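# Put the black pot upright inside the middle upper cabinet

## Task

Set the black pot on the floor of the middle upper cabinet. It must stand upright, not toppled and not tilted, and sit deep enough inside that the cabinet doors could close in front of it. Nothing else in the scene should be disturbed.

## Robot and tools

ROBOT. A LinearBot: an omnidirectional wheeled base with a column about 1.7 m high. A carriage rides up and down the column (lift_m) and holds two identical six-joint arms, left and right, each ending in a two-finger gripper. Arm bases sit roughly 0.57 m + lift_m above the floor, and some carriage parts hang about 0.15 m lower. A hand reaches up to 0.78 m from its shoulder but only about 0.38 m below its arm base. The hand is about 0.16 m long and 0.1 m wide (0.14 m when open); fingertips taper to about 0.005 m thick. Parked joints 1-6 are 0, 0.05, 0.05, 1.45, 0, 0, giving a footprint of about 0.85 m wide by 0.65 m long. Cameras: carriage_camera (fixed, facing forward, tilted about 20 degrees down), left_wrist_camera and right_wrist_camera (looking past the fingertips).

FRAMES. Base frame: origin on the floor below the base centre, x forward, y left, z up, metres. left_hand and right_hand report the midpoint between that hand's pads in this frame, plus quat_wxyz (base axes to hand axes; hand z runs along the fingers, fingers open along hand y; a hand pointing straight up with joints 1, 5, 6 at 0 gives 1,0,0,0). base_odometry is in the frame of the base at scene start, counts wheel rotation only (slip counts as motion), heading in rad, left positive, -3.142 to 3.142. Hand readings tend to sit a little above the true hand, more at long reach.

move. Optional action keys: base, joints, speeds, min_time_s; plus cameras and blocking. base holds exactly one relative offset from the base's last reported position: translate_m (forward +, -2 to 2 m), strafe_m (left +, -2 to 2 m) or rotate_rad (counter-clockwise +, -6.3 to 6.3 rad). joints is one dictionary shared by both arms, keyed by joint name, each value an absolute target: lift_m 0 to 1 m; for each of left_ and right_: joint1_rad -2.617 to 3.054 (turn about vertical, 0 forward, + left), joint2_rad 0 to 3.141 (shoulder; 0 upper arm level backward, 1.57 vertical, 3.14 level forward), joint3_rad 0 to 3.141 (elbow; 0 folded, 3.14 straight), joint4_rad -1.57 to 1.57 (wrist pitch, + lifts fingertips), joint5_rad -1.57 to 1.57 (wrist yaw, + swings fingertips to the right, opposite to joint 1), joint6_rad -2.094 to 2.094 (roll about finger axis, + clockwise seen from forearm), gripper_m 0 to 0.093 (pad gap). Done tolerances: lift 0.004, j1 0.02, j2 0.105, j3 0.06, j4 0.04, j5 0.025, j6 0.02, gripper 0.004. speeds caps this action only: translate_m and strafe_m 0.02-0.5 m/s, rotate_rad 0.05-1.57 rad/s, lift_m 0.08-0.27 m/s (lift default 0.25, others default to maximum). min_time_s 0.1-8 s sets the shortest duration for arm and gripper motions; too short makes arms jerk and overshoot, 2 s or more gives straighter paths. cameras: list from carriage_camera, left_wrist_camera, right_wrist_camera, all. blocking true (default) returns when everything rests; false returns within about 0.5 s while motion continues, and a later move only overrides the keys it names. Unknown keys make a call invalid; out-of-range values get it refused, and a refusal or an unplanned stop cancels the remaining robot calls in that reply. An empty move returns state, images and scene number.

wait(seconds 0-10, cameras) lets time pass; returns early once running motions finish. stop brakes all running motions (the base coasts a bit); braked parts read "stopped" and may still press. zoom_image(camera, region [x0,y0,x1,y1] pixels, origin top-left, at most 504x504) magnifies the latest image of that camera; images are 672x504. finished_scene(scene) ends the scene permanently; the pot must stay in place afterwards. After ending the first scene, make no further calls in that reply.

RESULTS. The move line reads done or the worst status. Statuses: moving; done (base: wheels turned the commanded amount, even if slipping); off_target (came to rest short and may still push); contact_stop or time_out (target dropped, holds in place; a move ends after 14 s at most); not_followed with "joint command not followed" (a self-collision or arm-to-arm check withheld arm targets; the gripper still acts); limit_stop_at_motor_heat. on_its_own lists uncommanded actions; "held at" gives a target. motor_effort is percent of maximum, + toward larger values, peak in brackets; a lift effort that keeps dropping while lowering means a hand or load is resting on something. Joint torques are in arm joint order, include gravity, and joints 1-3 wrap at ±28 N m. Gripper readings on a held hard object can be up to 0.005 m below its width; to release, command well above the reading. MOTOR HOT appears at 75 °C; at 100 °C an OVER-TEMPERATURE FAULT drops that arm for 30-60 s. Stretched or loaded arms heat even while idle, so park arms while planning or driving.

AVOID. The two arms touching or squeezing each other (any part, fingers included). Dropping the pot or letting it fall, slamming or striking furniture. Tipping the robot: keep the carriage low when driving, avoid fast swings of stretched loaded arms, never back under an edge or drive away while holding something fixed. After a contact_stop, back off about 0.2 m. Arms have no contact stop and keep pressing; send current readings to relieve them. With joint2 below 0.8, turning joint1 outward by 0.5 rad or more can strike the column. Odometry drifts a degree or two after turns and strafes; check with cameras. Something may occasionally nudge loose objects.

Each tool is called after "Request:" as name([rows], argument=value, ...), one row to a line, values as JSON.

## Session

Request:
move()

Request:
zoom_image(camera="carriage_camera", region=[84, 0, 588, 504])

Scene clock: 0.00 s.
Joint torques (N m): no reading
base_odometry: x=+0.000 y=+0.000 heading=+0.000
base_status: not commanded
joint_positions: lift_m=+0.300 left_joint1_rad=-0.007 left_joint2_rad=+0.045 left_joint3_rad=+0.027 left_joint4_rad=+1.460 left_joint5_rad=-0.018 left_joint6_rad=+0.017 left_gripper_m=+0.09396 right_joint1_rad=-0.002 right_joint2_rad=+0.059 right_joint3_rad=+0.042 right_joint4_rad=+1.500 right_joint5_rad=+0.048 right_joint6_rad=-0.029 right_gripper_m=+0.09396
joint_status: not commanded
motor_effort: lift_m=+23 drive_wheels=-2
left_hand: x=+0.2566 y=+0.3063 z=+1.3012 quat_wxyz=(+0.998, -0.008, +0.064, +0.006) (m; base frame)
right_hand: x=+0.2468 y=-0.3119 z=+1.3058 quat_wxyz=(+0.999, +0.023, +0.044, -0.017) (m; base frame)
pictures: carriage_camera, left_wrist_camera, right_wrist_camera

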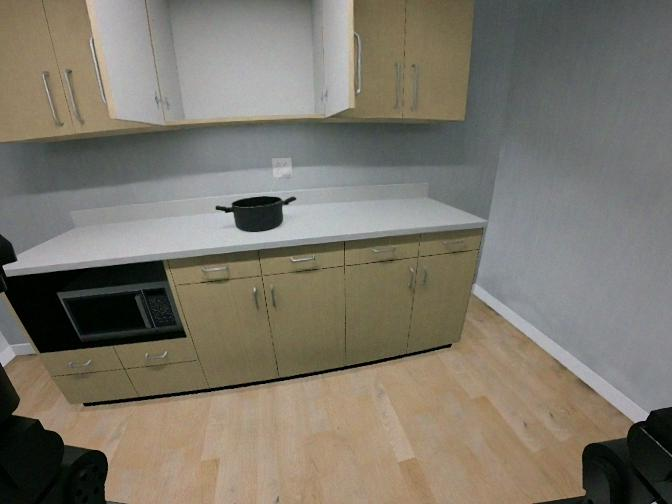

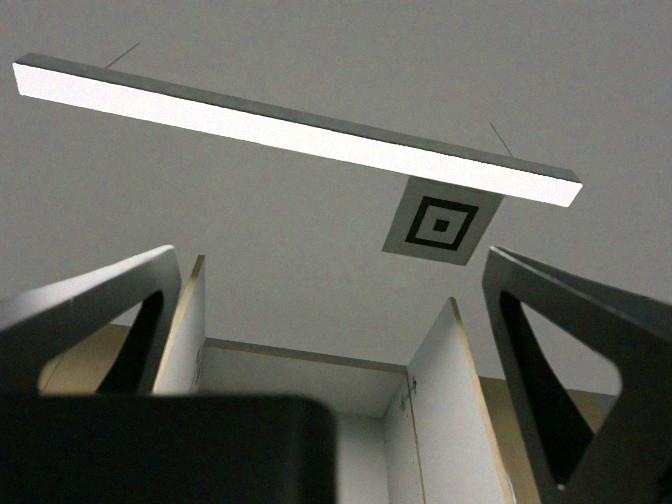

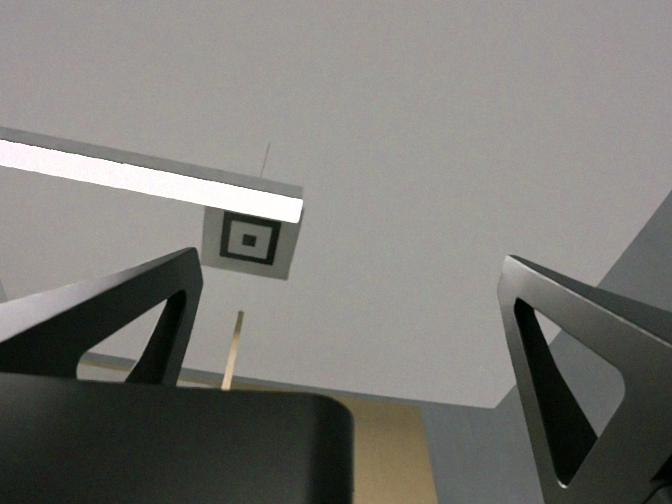

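Scaled by 1.000.

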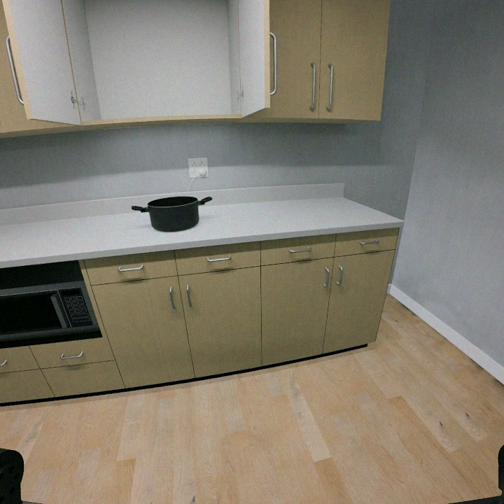

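Request:
zoom_image(camera="carriage_camera", region=[0, 100, 252, 289])

Request:
zoom_image(camera="carriage_camera", region=[160, 100, 412, 289])

Request:
zoom_image(camera="carriage_camera", region=[290, 100, 542, 289])

Request:
zoom_image(camera="carriage_camera", region=[200, 170, 320, 260])

Scaled by 2.000 from the camera's 672x504 image, which has a finer 960x720 frame.

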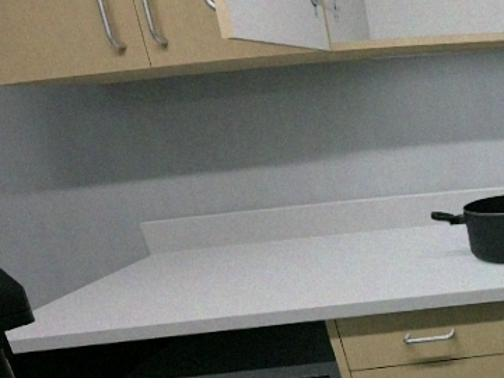

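Scaled by 2.000 from the camera's 672x504 image, which has a finer 960x720 frame.

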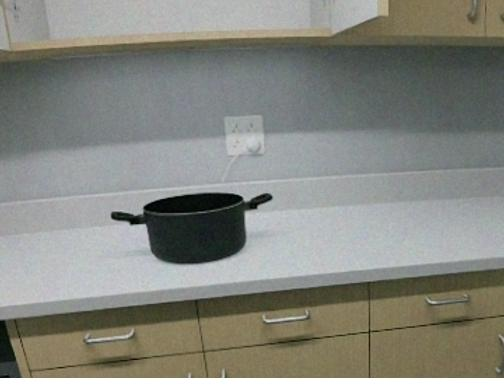

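Scaled by 2.000 from the camera's 672x504 image, which has a finer 960x720 frame.

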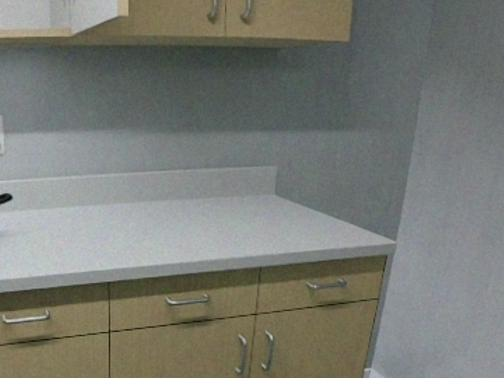

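Scaled by 4.200 from the camera's 672x504 image, which has a finer 960x720 frame.

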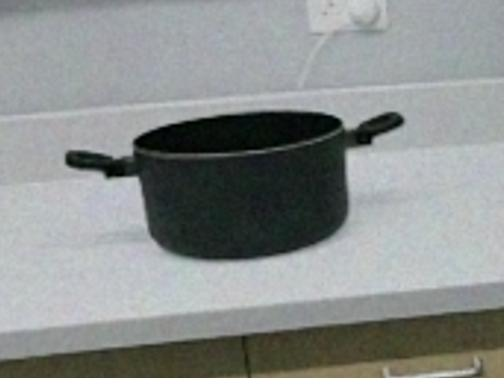

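Request:
move(base={"rotate_rad":0.2836}, joints={"lift_m":0.112,"left_joint1_rad":-0.4,"left_joint2_rad":1.817,"left_joint3_rad":1.575,"left_joint4_rad":0.264,"left_joint5_rad":-0.565,"left_joint6_rad":-1.25,"right_joint1_rad":0.2365,"right_joint2_rad":1.964,"right_joint3_rad":1.77,"right_joint4_rad":0.2156,"right_joint5_rad":0.0705,"right_joint6_rad":1.25}, speeds={"rotate_rad":0.8}, min_time_s=2, cameras=["carriage_camera"])

Request:
zoom_image(camera="carriage_camera", region=[200, 80, 452, 269])

Request:
move(base={"translate_m":0.38}, cameras=["all"])

Request:
zoom_image(camera="carriage_camera", region=[200, 80, 452, 269])

Scene clock: 14.73 s.
Joint torques (N m): left_arm=[-0.57 -11.62 9.92 2.12 -0.1 -0.01] | right_arm=[0.14 -12.25 9.44 2.05 0.18 0.09]
move: done
base_odometry: x=+0.000 y=+0.000 heading=+0.284
base_status: done
joint_positions: lift_m=+0.112 left_joint1_rad=-0.395 left_joint2_rad=+1.814 left_joint3_rad=+1.544 left_joint4_rad=+0.271 left_joint5_rad=-0.551 left_joint6_rad=-1.237 left_gripper_m=+0.09398 right_joint1_rad=+0.233 right_joint2_rad=+1.967 right_joint3_rad=+1.733 right_joint4_rad=+0.214 right_joint5_rad=+0.056 right_joint6_rad=+1.235 right_gripper_m=+0.09396
joint_status: all done
motor_effort: lift_m=+21(21) drive_wheels=+3(11)
left_hand: x=+0.7727 y=+0.1729 z=+1.0491 quat_wxyz=(+0.607, -0.454, +0.542, -0.364) (m; base frame)
right_hand: x=+0.8299 y=-0.1692 z=+1.0400 quat_wxyz=(+0.533, +0.360, +0.617, +0.454) (m; base frame)
pictures: carriage_camera

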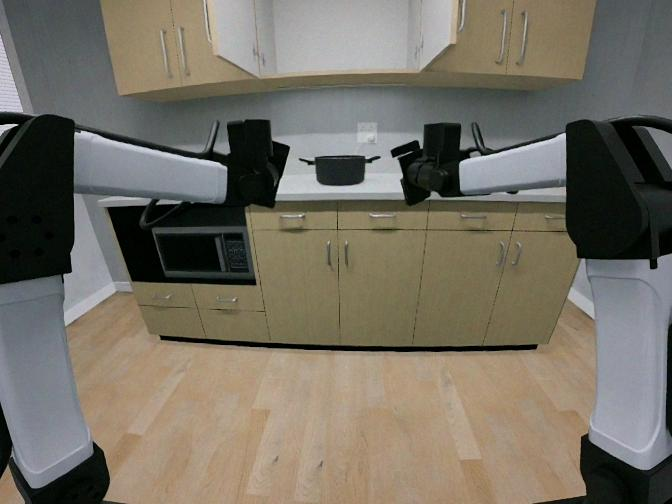

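Scaled by 2.000 from the camera's 672x504 image, which has a finer 960x720 frame.

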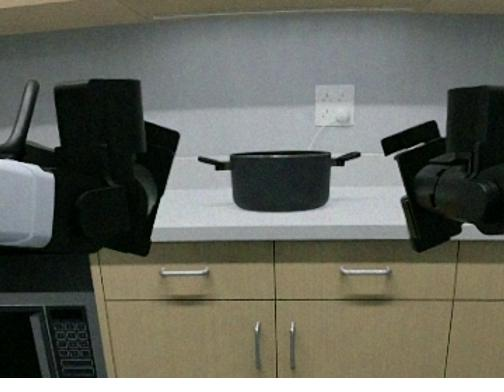

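Scene clock: 17.63 s.
Joint torques (N m): left_arm=[-0.46 -11.78 9.88 2.2 -0.06 -0.04] | right_arm=[0.12 -12.4 9.31 2.14 0.15 0.09]
move: done
base_odometry: x=+0.364 y=+0.107 heading=+0.284
base_status: done
joint_positions: lift_m=+0.112 left_joint1_rad=-0.395 left_joint2_rad=+1.815 left_joint3_rad=+1.545 left_joint4_rad=+0.265 left_joint5_rad=-0.555 left_joint6_rad=-1.238 left_gripper_m=+0.09398 right_joint1_rad=+0.233 right_joint2_rad=+1.968 right_joint3_rad=+1.734 right_joint4_rad=+0.207 right_joint5_rad=+0.058 right_joint6_rad=+1.236 right_gripper_m=+0.09396
joint_status: not commanded
motor_effort: lift_m=+21(21) drive_wheels=-7(14)
left_hand: x=+0.7729 y=+0.1731 z=+1.0474 quat_wxyz=(+0.606, -0.455, +0.543, -0.362) (m; base frame)
right_hand: x=+0.8302 y=-0.1695 z=+1.0381 quat_wxyz=(+0.531, +0.362, +0.618, +0.452) (m; base frame)
pictures: carriage_camera, left_wrist_camera, right_wrist_camera

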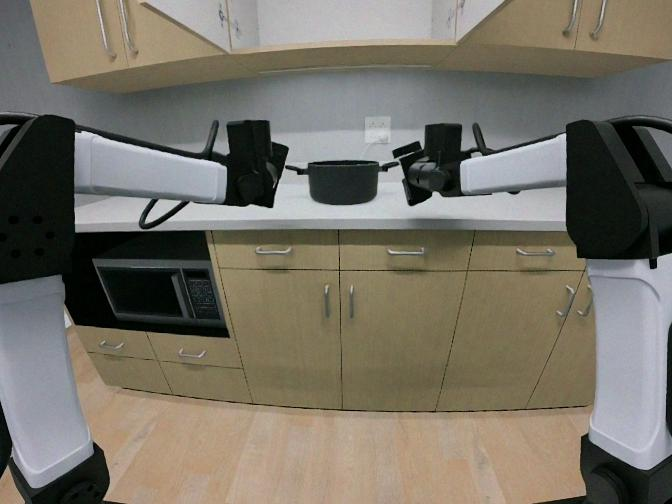

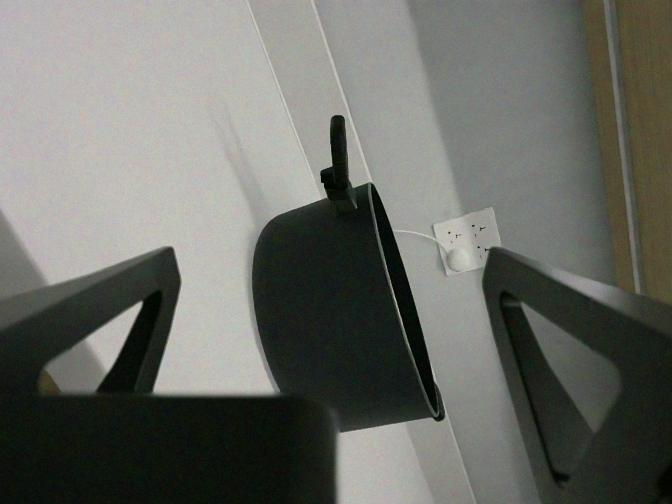

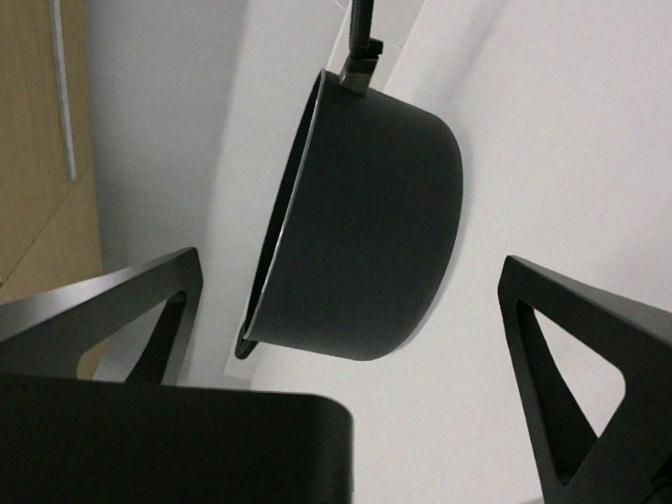

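Scaled by 2.000 from the camera's 672x504 image, which has a finer 960x720 frame.

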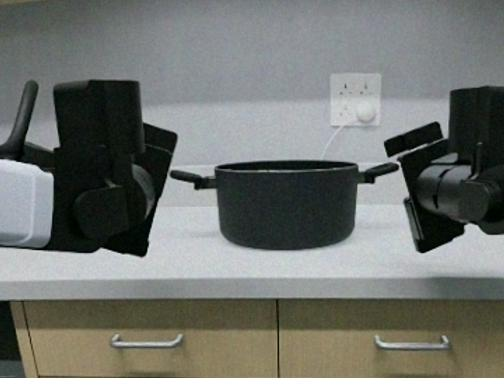

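Request:
move(base={"strafe_m":-0.02})

Request:
move(base={"translate_m":0.17}, speeds={"translate_m":0.25}, cameras=["all"])

Scene clock: 22.17 s.
Joint torques (N m): left_arm=[-0.27 -11.85 9.84 2.19 -0.05 -0.02] | right_arm=[0.14 -12.42 9.39 2.2 0.12 0.08]
move: done
base_odometry: x=+0.370 y=+0.088 heading=+0.285
base_status: done
joint_positions: lift_m=+0.112 left_joint1_rad=-0.399 left_joint2_rad=+1.815 left_joint3_rad=+1.545 left_joint4_rad=+0.264 left_joint5_rad=-0.556 left_joint6_rad=-1.239 left_gripper_m=+0.09398 right_joint1_rad=+0.234 right_joint2_rad=+1.968 right_joint3_rad=+1.734 right_joint4_rad=+0.207 right_joint5_rad=+0.060 right_joint6_rad=+1.237 right_gripper_m=+0.09396
joint_status: not commanded
motor_effort: lift_m=+21(21) drive_wheels=-5(8)
left_hand: x=+0.7724 y=+0.1714 z=+1.0473 quat_wxyz=(+0.605, -0.455, +0.544, -0.362) (m; base frame)
right_hand: x=+0.8302 y=-0.1694 z=+1.0381 quat_wxyz=(+0.531, +0.363, +0.618, +0.452) (m; base frame)
pictures: none

Scene clock: 24.10 s.
Joint torques (N m): left_arm=[-0.16 -11.71 9.81 2.21 -0.06 -0.02] | right_arm=[0.03 -12.53 9.33 2.17 0.11 0.06]
move: done
base_odometry: x=+0.533 y=+0.135 heading=+0.284
base_status: done
joint_positions: lift_m=+0.112 left_joint1_rad=-0.399 left_joint2_rad=+1.816 left_joint3_rad=+1.545 left_joint4_rad=+0.263 left_joint5_rad=-0.556 left_joint6_rad=-1.239 left_gripper_m=+0.09398 right_joint1_rad=+0.234 right_joint2_rad=+1.969 right_joint3_rad=+1.734 right_joint4_rad=+0.205 right_joint5_rad=+0.061 right_joint6_rad=+1.237 right_gripper_m=+0.09396
joint_status: not commanded
motor_effort: lift_m=+21(21) drive_wheels=-6(10)
left_hand: x=+0.7725 y=+0.1714 z=+1.0469 quat_wxyz=(+0.605, -0.455, +0.544, -0.362) (m; base frame)
right_hand: x=+0.8302 y=-0.1693 z=+1.0374 quat_wxyz=(+0.531, +0.363, +0.619, +0.451) (m; base frame)
pictures: carriage_camera, left_wrist_camera, right_wrist_camera

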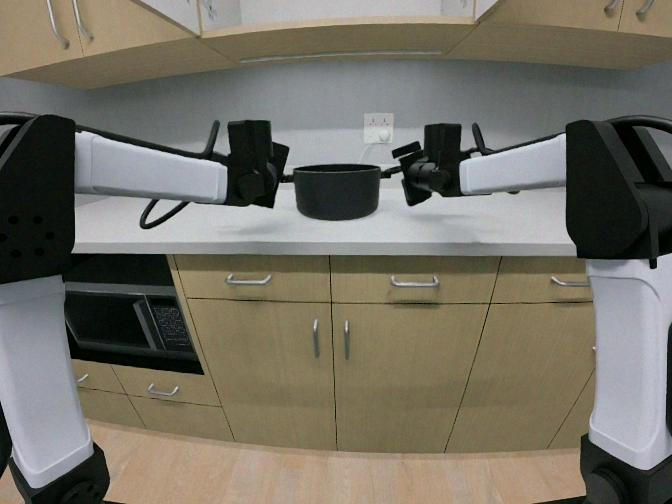

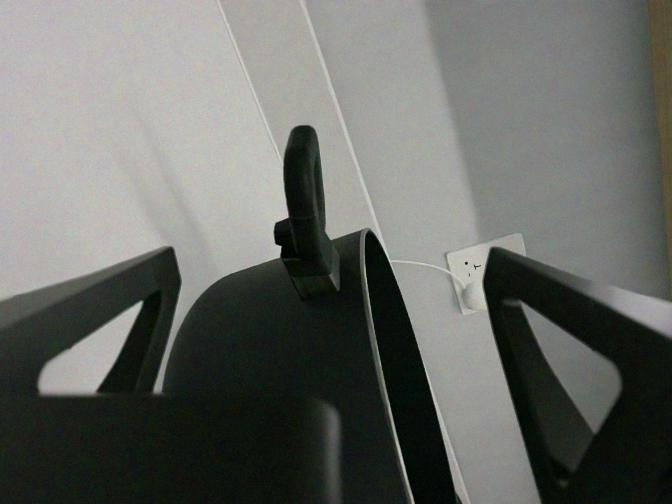

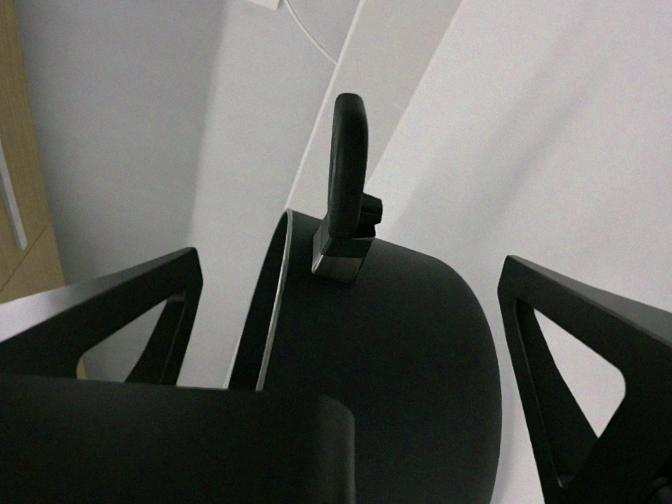

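Request:
move(base={"translate_m":0.068}, speeds={"translate_m":0.12}, joints={"left_joint2_rad":1.838,"left_joint4_rad":0.286}, cameras=["all"])

Scene clock: 29.07 s.
Joint torques (N m): left_arm=[-0.1 -11.41 9.72 2.43 -0.05 -0.03] | right_arm=[0.08 -12.49 9.33 2.17 0.11 0.04]
move: done
base_odometry: x=+0.599 y=+0.154 heading=+0.284
base_status: done
joint_positions: lift_m=+0.112 left_joint1_rad=-0.400 left_joint2_rad=+1.831 left_joint3_rad=+1.547 left_joint4_rad=+0.266 left_joint5_rad=-0.556 left_joint6_rad=-1.239 left_gripper_m=+0.09398 right_joint1_rad=+0.235 right_joint2_rad=+1.969 right_joint3_rad=+1.734 right_joint4_rad=+0.205 right_joint5_rad=+0.061 right_joint6_rad=+1.237 right_gripper_m=+0.09396
joint_status: all done
motor_effort: lift_m=+21(21) drive_wheels=-5(9)
left_hand: x=+0.7759 y=+0.1695 z=+1.0395 quat_wxyz=(+0.603, -0.455, +0.549, -0.358) (m; base frame)
right_hand: x=+0.8301 y=-0.1688 z=+1.0374 quat_wxyz=(+0.531, +0.363, +0.619, +0.451) (m; base frame)
pictures: carriage_camera, left_wrist_camera, right_wrist_camera

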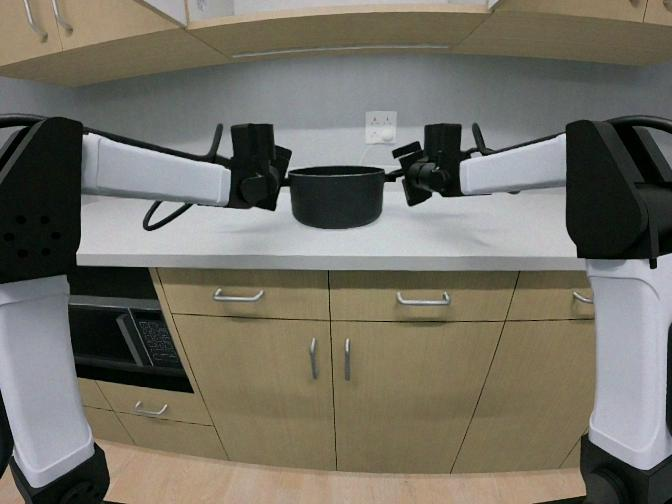

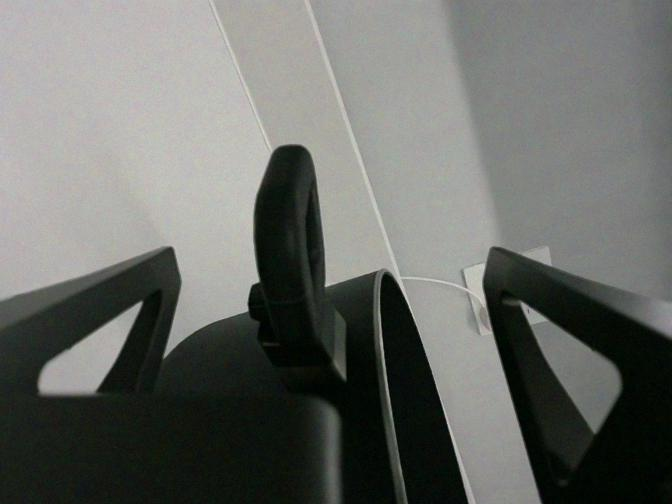

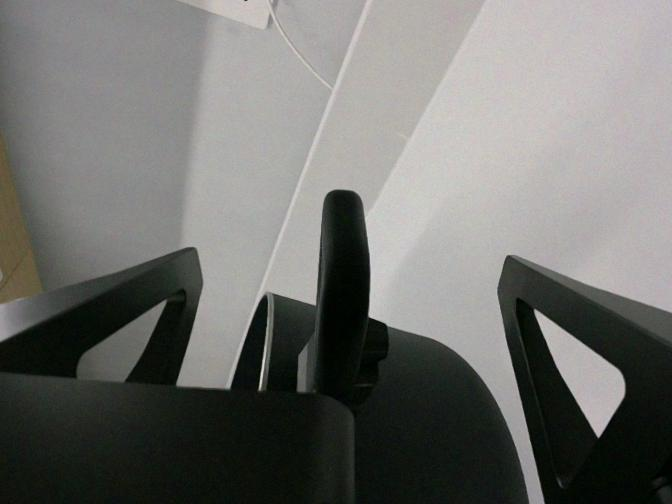

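Request:
move(joints={"left_joint3_rad":1.507,"left_joint4_rad":0.345,"left_gripper_m":0.06,"right_gripper_m":0.04}, min_time_s=0.8, cameras=["left_wrist_camera","right_wrist_camera"])

Scene clock: 31.50 s.
Joint torques (N m): left_arm=[-0.1 -11.4 6.53 2.49 -0.05 -0.02] | right_arm=[0.01 -12.46 9.4 2.15 0.11 0.06]
move: done
base_odometry: x=+0.599 y=+0.154 heading=+0.284
base_status: not commanded
joint_positions: lift_m=+0.112 left_joint1_rad=-0.400 left_joint2_rad=+1.831 left_joint3_rad=+1.513 left_joint4_rad=+0.318 left_joint5_rad=-0.556 left_joint6_rad=-1.239 left_gripper_m=+0.06011 right_joint1_rad=+0.235 right_joint2_rad=+1.969 right_joint3_rad=+1.734 right_joint4_rad=+0.205 right_joint5_rad=+0.061 right_joint6_rad=+1.237 right_gripper_m=+0.04013
joint_status: all done
motor_effort: lift_m=+21(21) drive_wheels=-5(6)
left_hand: x=+0.7754 y=+0.1697 z=+1.0351 quat_wxyz=(+0.606, -0.454, +0.542, -0.364) (m; base frame)
right_hand: x=+0.8301 y=-0.1688 z=+1.0374 quat_wxyz=(+0.531, +0.363, +0.619, +0.451) (m; base frame)
pictures: left_wrist_camera, right_wrist_camera

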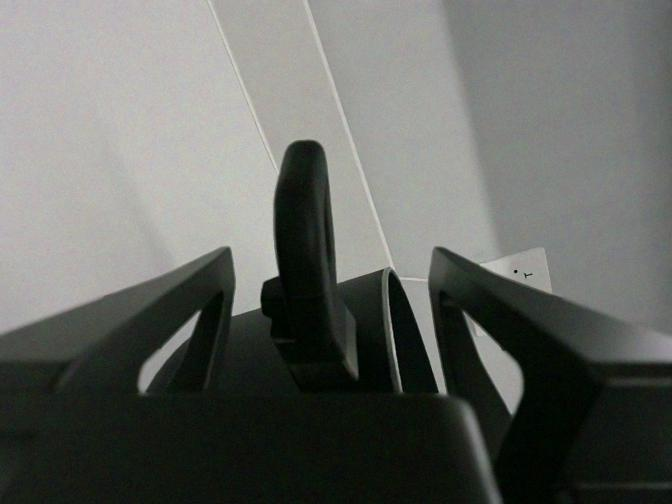

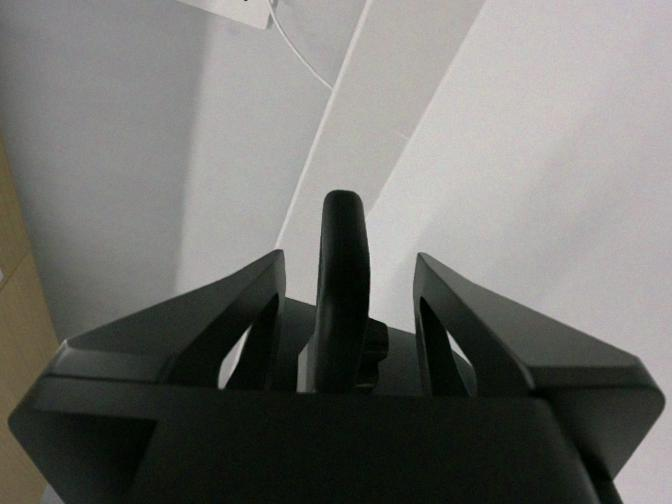

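Request:
move(joints={"left_joint1_rad":-0.365,"left_joint5_rad":-0.53,"left_joint3_rad":1.462,"left_joint4_rad":0.395,"right_joint1_rad":0.205,"right_joint5_rad":0.04,"left_gripper_m":0.045,"right_gripper_m":0.035}, min_time_s=0.8, cameras=["left_wrist_camera","right_wrist_camera"])

Scene clock: 34.47 s.
Joint torques (N m): left_arm=[0.35 -11.4 6.56 2.48 0.17 -0.04] | right_arm=[-0.36 -12.49 9.29 2.17 -0.18 0.07]
move: done
base_odometry: x=+0.599 y=+0.154 heading=+0.284
base_status: not commanded
joint_positions: lift_m=+0.112 left_joint1_rad=-0.369 left_joint2_rad=+1.831 left_joint3_rad=+1.468 left_joint4_rad=+0.368 left_joint5_rad=-0.544 left_joint6_rad=-1.239 left_gripper_m=+0.04511 right_joint1_rad=+0.208 right_joint2_rad=+1.969 right_joint3_rad=+1.734 right_joint4_rad=+0.205 right_joint5_rad=+0.055 right_joint6_rad=+1.237 right_gripper_m=+0.03512
joint_status: all done
motor_effort: lift_m=+21(21) drive_wheels=-4(6)
left_hand: x=+0.7786 y=+0.1849 z=+1.0251 quat_wxyz=(+0.610, -0.459, +0.536, -0.360) (m; base frame)
right_hand: x=+0.8334 y=-0.1844 z=+1.0374 quat_wxyz=(+0.535, +0.370, +0.615, +0.445) (m; base frame)
pictures: left_wrist_camera, right_wrist_camera

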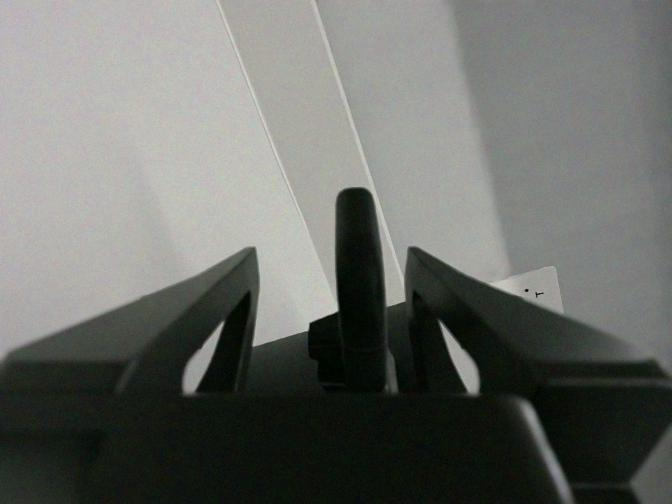

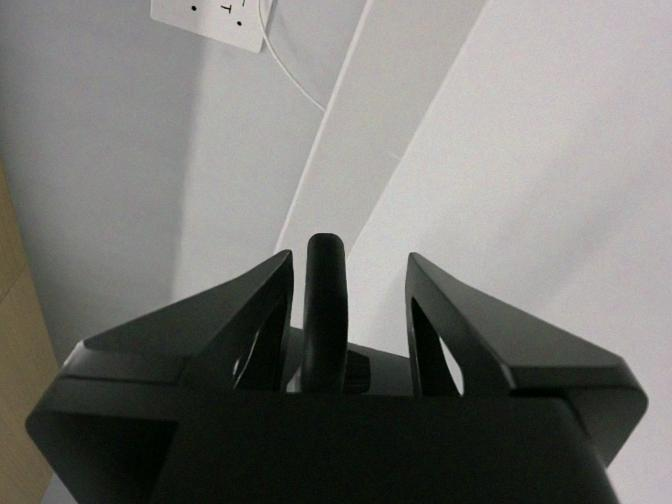

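Request:
move(joints={"lift_m":0.12,"right_joint1_rad":0.225,"right_joint5_rad":0.055,"left_gripper_m":0.04,"right_gripper_m":0.03}, min_time_s=0.5)

Request:
move(joints={"left_gripper_m":0.004,"right_gripper_m":0.004}, min_time_s=0.8, cameras=["all"])

Scene clock: 35.93 s.
Joint torques (N m): left_arm=[0.31 -11.84 6.82 2.41 0.15 0] | right_arm=[0.14 -12.96 8.87 2.19 0.01 0.05]
move: done
base_odometry: x=+0.599 y=+0.154 heading=+0.284
base_status: not commanded
joint_positions: lift_m=+0.120 left_joint1_rad=-0.369 left_joint2_rad=+1.835 left_joint3_rad=+1.465 left_joint4_rad=+0.377 left_joint5_rad=-0.542 left_joint6_rad=-1.239 left_gripper_m=+0.04012 right_joint1_rad=+0.221 right_joint2_rad=+1.971 right_joint3_rad=+1.741 right_joint4_rad=+0.204 right_joint5_rad=+0.055 right_joint6_rad=+1.237 right_gripper_m=+0.03012
joint_status: all done
motor_effort: lift_m=+24(28) drive_wheels=+1(5)
left_hand: x=+0.7794 y=+0.1843 z=+1.0307 quat_wxyz=(+0.610, -0.458, +0.536, -0.361) (m; base frame)
right_hand: x=+0.8324 y=-0.1760 z=+1.0462 quat_wxyz=(+0.533, +0.365, +0.617, +0.450) (m; base frame)
pictures: none

Scene clock: 37.03 s.
Joint torques (N m): left_arm=[0.32 -11.85 6.78 2.28 0.13 0.6] | right_arm=[0.1 -12.77 8.87 2.37 -0.01 -0.08]
move: off_target
base_odometry: x=+0.599 y=+0.154 heading=+0.284
base_status: not commanded
joint_positions: lift_m=+0.120 left_joint1_rad=-0.369 left_joint2_rad=+1.835 left_joint3_rad=+1.465 left_joint4_rad=+0.386 left_joint5_rad=-0.540 left_joint6_rad=-1.294 left_gripper_m=+0.01086 right_joint1_rad=+0.221 right_joint2_rad=+1.971 right_joint3_rad=+1.741 right_joint4_rad=+0.187 right_joint5_rad=+0.054 right_joint6_rad=+1.250 right_gripper_m=+0.01139
joint_status: left_gripper_m off_target (ended at +0.01088, target +0.00400); right_gripper_m off_target (ended at +0.01141, target +0.00400)
motor_effort: lift_m=+24(24) drive_wheels=+0(2)
left_hand: x=+0.7795 y=+0.1840 z=+1.0328 quat_wxyz=(+0.601, -0.472, +0.521, -0.381) (m; base frame)
right_hand: x=+0.8323 y=-0.1760 z=+1.0420 quat_wxyz=(+0.525, +0.372, +0.619, +0.449) (m; base frame)
pictures: carriage_camera, left_wrist_camera, right_wrist_camera

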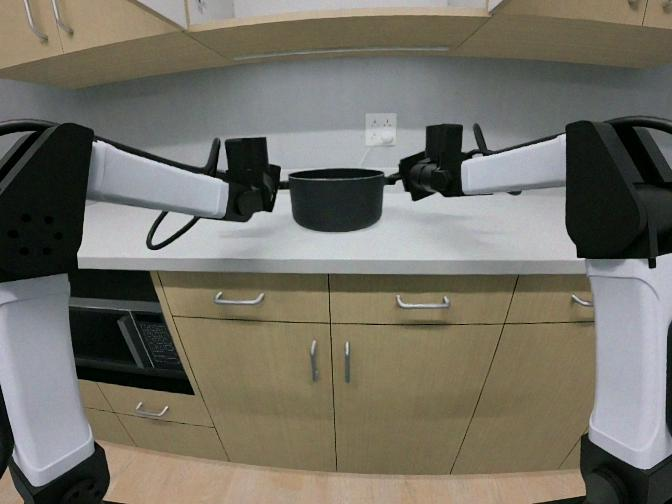

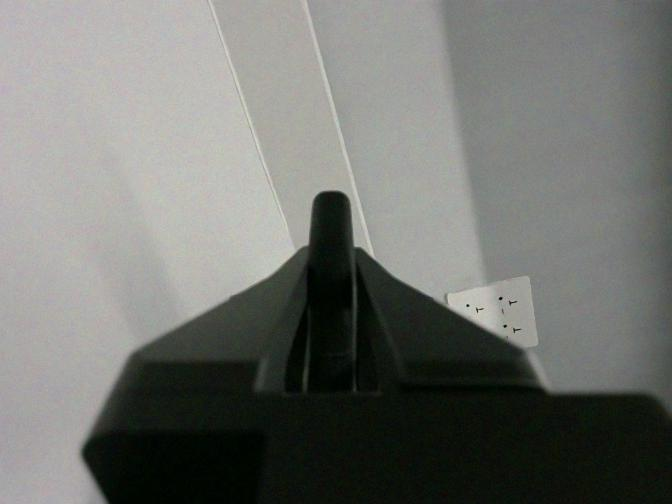

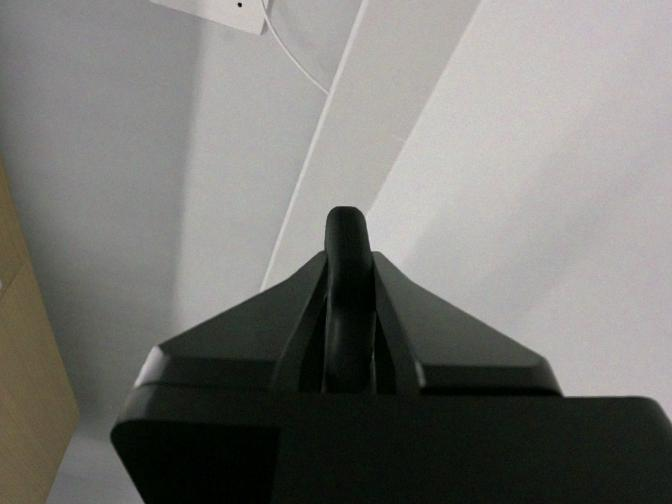

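Request:
move(joints={"lift_m":0.3}, speeds={"lift_m":0.12}, blocking=false)

Request:
wait(seconds=0.5)

Request:
move(base={"translate_m":-0.22}, joints={"lift_m":0.4}, speeds={"lift_m":0.15,"translate_m":0.25})

Request:
move(joints={"lift_m":0.73}, speeds={"lift_m":0.2}, cameras=["all"])

Request:
zoom_image(camera="carriage_camera", region=[84, 0, 588, 378])

Scene clock: 39.80 s.
Joint torques (N m): left_arm=[-0.02 -14.64 8.53 3.28 0.1 1.05] | right_arm=[0.16 -16.57 8.84 3.71 0.06 -0.41]
move: moving
base_odometry: x=+0.599 y=+0.154 heading=+0.284
base_status: not commanded
joint_positions: lift_m=+0.173 left_joint1_rad=-0.365 left_joint2_rad=+1.859 left_joint3_rad=+1.448 left_joint4_rad=+0.324 left_joint5_rad=-0.540 left_joint6_rad=-1.325 left_gripper_m=+0.01085 right_joint1_rad=+0.221 right_joint2_rad=+2.003 right_joint3_rad=+1.741 right_joint4_rad=+0.101 right_joint5_rad=+0.052 right_joint6_rad=+1.269 right_gripper_m=+0.01139
joint_status: lift_m moving
motor_effort: lift_m=+27(28) drive_wheels=+1(1)
left_hand: x=+0.7833 y=+0.1848 z=+1.0523 quat_wxyz=(+0.579, -0.488, +0.547, -0.357) (m; base frame)
right_hand: x=+0.8366 y=-0.1745 z=+1.0554 quat_wxyz=(+0.489, +0.396, +0.651, +0.425) (m; base frame)
pictures: none

Scene clock: 40.30 s.
Joint torques (N m): left_arm=[-0.03 -15.17 8.76 3.38 0.08 1.1] | right_arm=[0.17 -17.25 9.25 3.73 0.04 -0.41]
earlier move: moving
base_odometry: x=+0.599 y=+0.154 heading=+0.284
base_status: not commanded
joint_positions: lift_m=+0.233 left_joint1_rad=-0.365 left_joint2_rad=+1.866 left_joint3_rad=+1.444 left_joint4_rad=+0.292 left_joint5_rad=-0.540 left_joint6_rad=-1.340 left_gripper_m=+0.01085 right_joint1_rad=+0.221 right_joint2_rad=+2.012 right_joint3_rad=+1.737 right_joint4_rad=+0.060 right_joint5_rad=+0.052 right_joint6_rad=+1.281 right_gripper_m=+0.01139
joint_status: lift_m moving
motor_effort: lift_m=+27(28) drive_wheels=+1(2)
left_hand: x=+0.7836 y=+0.1851 z=+1.0987 quat_wxyz=(+0.569, -0.495, +0.558, -0.346) (m; base frame)
right_hand: x=+0.8363 y=-0.1746 z=+1.0979 quat_wxyz=(+0.472, +0.408, +0.664, +0.413) (m; base frame)
wait: 0.50 s; no rest
pictures: none

Scene clock: 42.47 s.
Joint torques (N m): left_arm=[-0.35 -15.54 8.84 3.4 0.06 1.12] | right_arm=[0.21 -17.62 9.22 3.8 0.09 -0.47]
move: done
base_odometry: x=+0.388 y=+0.092 heading=+0.284
base_status: done
joint_positions: lift_m=+0.400 left_joint1_rad=-0.362 left_joint2_rad=+1.869 left_joint3_rad=+1.444 left_joint4_rad=+0.290 left_joint5_rad=-0.540 left_joint6_rad=-1.342 left_gripper_m=+0.01085 right_joint1_rad=+0.221 right_joint2_rad=+2.014 right_joint3_rad=+1.737 right_joint4_rad=+0.058 right_joint5_rad=+0.049 right_joint6_rad=+1.284 right_gripper_m=+0.01139
joint_status: all done
motor_effort: lift_m=+24(29) drive_wheels=-4(11)
left_hand: x=+0.7843 y=+0.1862 z=+1.2632 quat_wxyz=(+0.568, -0.496, +0.558, -0.345) (m; base frame)
right_hand: x=+0.8365 y=-0.1741 z=+1.2623 quat_wxyz=(+0.469, +0.408, +0.665, +0.413) (m; base frame)
pictures: none

Scene clock: 44.77 s.
Joint torques (N m): left_arm=[-0.35 -16.53 9.33 3.42 0.06 1.21] | right_arm=[0.21 -18.73 9.78 3.77 0.09 -0.5]
move: done
base_odometry: x=+0.388 y=+0.092 heading=+0.284
base_status: not commanded
joint_positions: lift_m=+0.730 left_joint1_rad=-0.362 left_joint2_rad=+1.878 left_joint3_rad=+1.436 left_joint4_rad=+0.289 left_joint5_rad=-0.540 left_joint6_rad=-1.348 left_gripper_m=+0.01085 right_joint1_rad=+0.221 right_joint2_rad=+2.026 right_joint3_rad=+1.729 right_joint4_rad=+0.061 right_joint5_rad=+0.049 right_joint6_rad=+1.288 right_gripper_m=+0.01139
joint_status: all done
motor_effort: lift_m=+25(30) drive_wheels=-3(4)
left_hand: x=+0.7852 y=+0.1859 z=+1.5846 quat_wxyz=(+0.564, -0.499, +0.562, -0.341) (m; base frame)
right_hand: x=+0.8380 y=-0.1738 z=+1.5824 quat_wxyz=(+0.464, +0.412, +0.668, +0.410) (m; base frame)
pictures: carriage_camera, left_wrist_camera, right_wrist_camera

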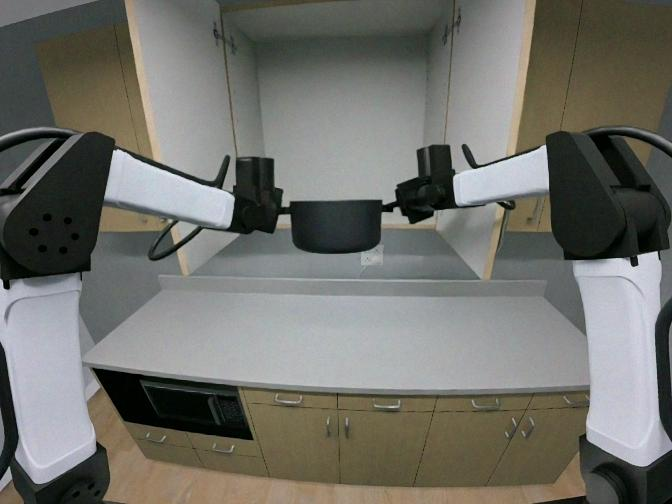

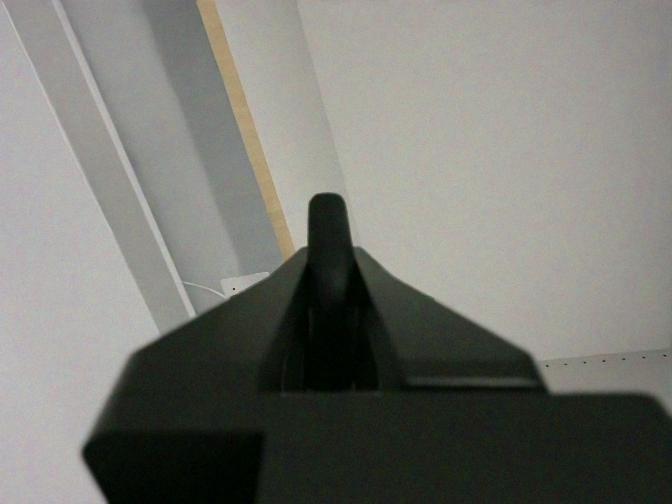

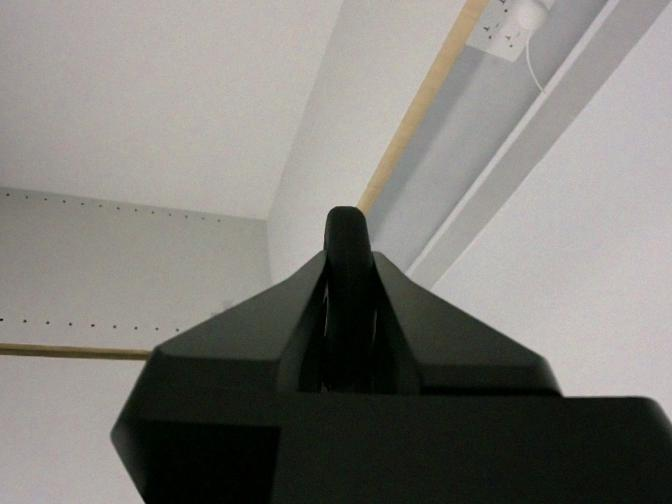

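Scaled by 1.000.

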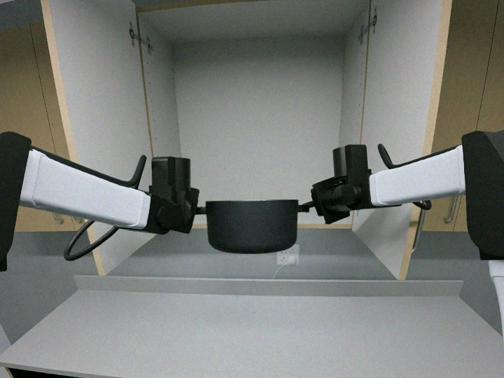

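Request:
move(base={"translate_m":0.40}, speeds={"translate_m":0.2}, joints={"lift_m":0.745}, cameras=["all"])

Request:
zoom_image(camera="carriage_camera", region=[160, 130, 512, 394])

Scene clock: 52.57 s.
Joint torques (N m): left_arm=[-0.29 -16.51 9.46 3.45 0.06 1.2] | right_arm=[0.12 -18.71 9.76 3.77 0.11 -0.54]
move: done
base_odometry: x=+0.772 y=+0.204 heading=+0.283
base_status: done
joint_positions: lift_m=+0.745 left_joint1_rad=-0.362 left_joint2_rad=+1.878 left_joint3_rad=+1.435 left_joint4_rad=+0.285 left_joint5_rad=-0.539 left_joint6_rad=-1.349 left_gripper_m=+0.01085 right_joint1_rad=+0.221 right_joint2_rad=+2.026 right_joint3_rad=+1.729 right_joint4_rad=+0.057 right_joint5_rad=+0.048 right_joint6_rad=+1.289 right_gripper_m=+0.01139
joint_status: all done
motor_effort: lift_m=+25(29) drive_wheels=-7(11)
left_hand: x=+0.7850 y=+0.1861 z=+1.5983 quat_wxyz=(+0.563, -0.500, +0.564, -0.340) (m; base frame)
right_hand: x=+0.8377 y=-0.1736 z=+1.5964 quat_wxyz=(+0.462, +0.413, +0.669, +0.409) (m; base frame)
pictures: carriage_camera, left_wrist_camera, right_wrist_camera

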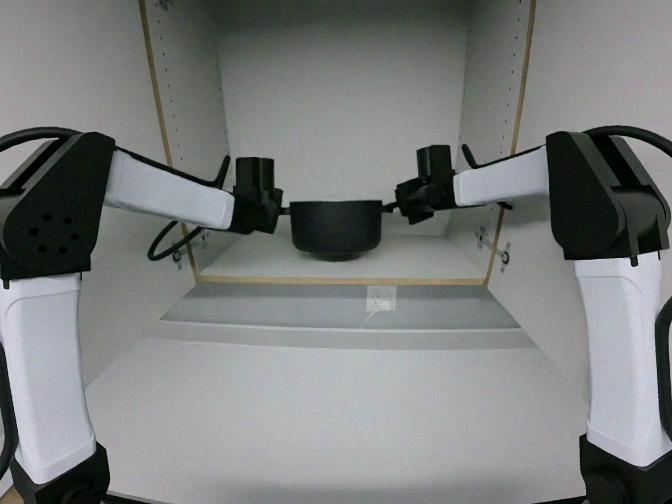

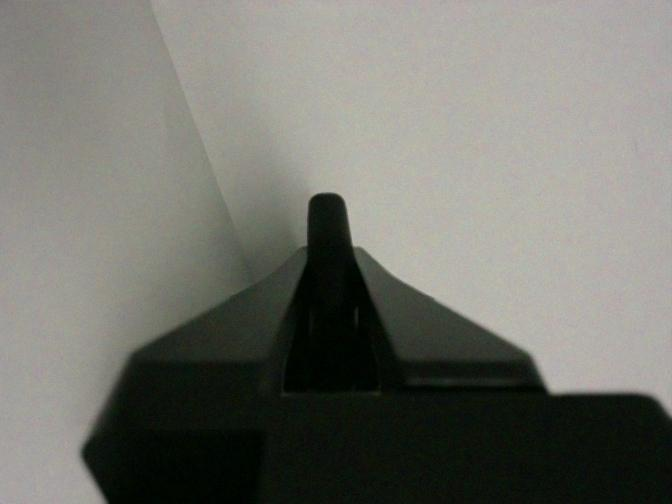

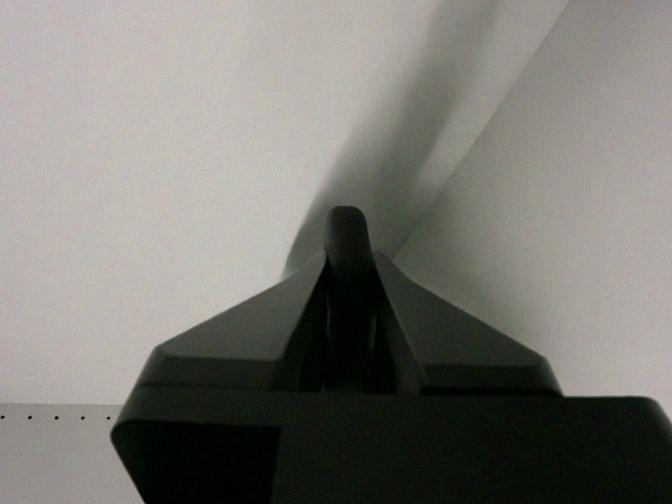

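Scaled by 1.432 from the camera's 672x504 image, which has a finer 960x720 frame.

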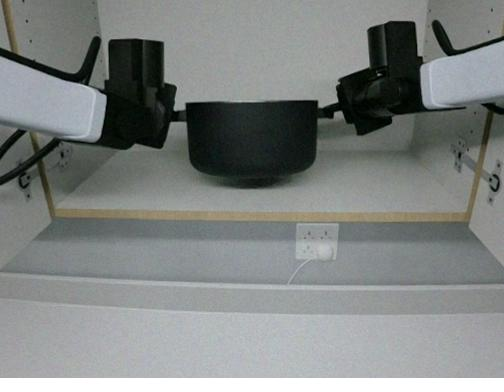

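Request:
move(joints={"left_joint4_rad":0.56,"right_joint4_rad":0.4}, min_time_s=1)

Request:
move(base={"translate_m":0.02}, speeds={"translate_m":0.04}, joints={"lift_m":0.715}, cameras=["carriage_camera"])

Request:
zoom_image(camera="carriage_camera", region=[210, 160, 462, 349])

Scene clock: 55.87 s.
Joint torques (N m): left_arm=[-0.39 -16.53 9.52 3.88 0.18 0.9] | right_arm=[0.17 -18.71 9.7 4.19 0.07 -0.41]
move: off_target
base_odometry: x=+0.772 y=+0.204 heading=+0.283
base_status: not commanded
joint_positions: lift_m=+0.745 left_joint1_rad=-0.362 left_joint2_rad=+1.878 left_joint3_rad=+1.435 left_joint4_rad=+0.411 left_joint5_rad=-0.546 left_joint6_rad=-1.322 left_gripper_m=+0.01085 right_joint1_rad=+0.221 right_joint2_rad=+2.026 right_joint3_rad=+1.729 right_joint4_rad=+0.206 right_joint5_rad=+0.048 right_joint6_rad=+1.279 right_gripper_m=+0.01128
joint_status: left_joint4_rad off_target (ended at +0.410, target +0.560); right_joint4_rad off_target (ended at +0.206, target +0.400)
motor_effort: lift_m=+25(25) drive_wheels=-6(7)
left_hand: x=+0.7873 y=+0.1864 z=+1.6261 quat_wxyz=(+0.591, -0.486, +0.527, -0.370) (m; base frame)
right_hand: x=+0.8436 y=-0.1723 z=+1.6327 quat_wxyz=(+0.505, +0.386, +0.629, +0.446) (m; base frame)
pictures: none

Scene clock: 56.93 s.
Joint torques (N m): left_arm=[-0.58 -17.55 9.83 3.68 0.2 0.84] | right_arm=[0.13 -19.75 10.14 3.99 0.09 -0.38]
move: done
base_odometry: x=+0.791 y=+0.209 heading=+0.282
base_status: done
joint_positions: lift_m=+0.715 left_joint1_rad=-0.360 left_joint2_rad=+1.888 left_joint3_rad=+1.432 left_joint4_rad=+0.427 left_joint5_rad=-0.548 left_joint6_rad=-1.316 left_gripper_m=+0.01083 right_joint1_rad=+0.221 right_joint2_rad=+2.035 right_joint3_rad=+1.724 right_joint4_rad=+0.220 right_joint5_rad=+0.046 right_joint6_rad=+1.276 right_gripper_m=+0.01122
joint_status: all done
motor_effort: lift_m=+23(23) drive_wheels=+1(9)
left_hand: x=+0.7892 y=+0.1874 z=+1.5927 quat_wxyz=(+0.593, -0.485, +0.526, -0.368) (m; base frame)
right_hand: x=+0.8455 y=-0.1716 z=+1.5986 quat_wxyz=(+0.505, +0.385, +0.630, +0.446) (m; base frame)
pictures: carriage_camera

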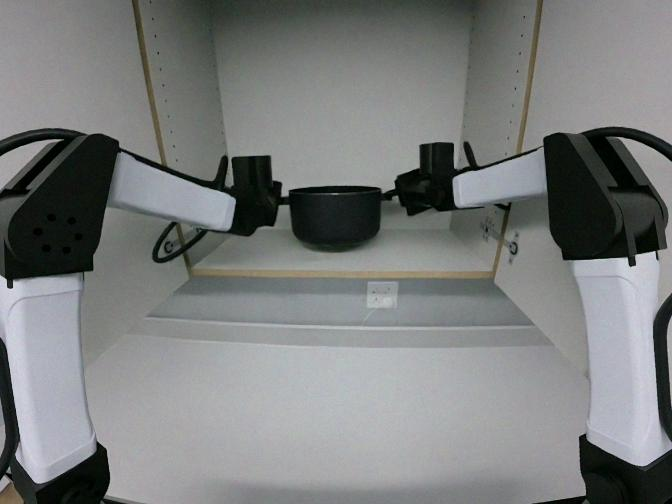

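Scaled by 2.000 from the camera's 672x504 image, which has a finer 960x720 frame.

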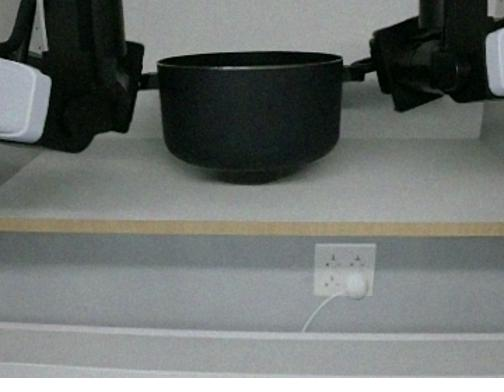

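Request:
move(base={"translate_m":0.02}, speeds={"translate_m":0.04})

Scene clock: 59.00 s.
Joint torques (N m): left_arm=[-0.62 -17.65 9.81 3.7 0.2 0.85] | right_arm=[0.16 -19.77 10.15 3.95 0.1 -0.39]
move: done
base_odometry: x=+0.810 y=+0.215 heading=+0.282
base_status: done
joint_positions: lift_m=+0.715 left_joint1_rad=-0.360 left_joint2_rad=+1.888 left_joint3_rad=+1.432 left_joint4_rad=+0.428 left_joint5_rad=-0.548 left_joint6_rad=-1.316 left_gripper_m=+0.01083 right_joint1_rad=+0.221 right_joint2_rad=+2.035 right_joint3_rad=+1.724 right_joint4_rad=+0.221 right_joint5_rad=+0.046 right_joint6_rad=+1.276 right_gripper_m=+0.01122
joint_status: not commanded
motor_effort: lift_m=+23(23) drive_wheels=+1(8)
left_hand: x=+0.7892 y=+0.1874 z=+1.5929 quat_wxyz=(+0.593, -0.485, +0.526, -0.369) (m; base frame)
right_hand: x=+0.8455 y=-0.1716 z=+1.5989 quat_wxyz=(+0.506, +0.385, +0.630, +0.447) (m; base frame)
pictures: none


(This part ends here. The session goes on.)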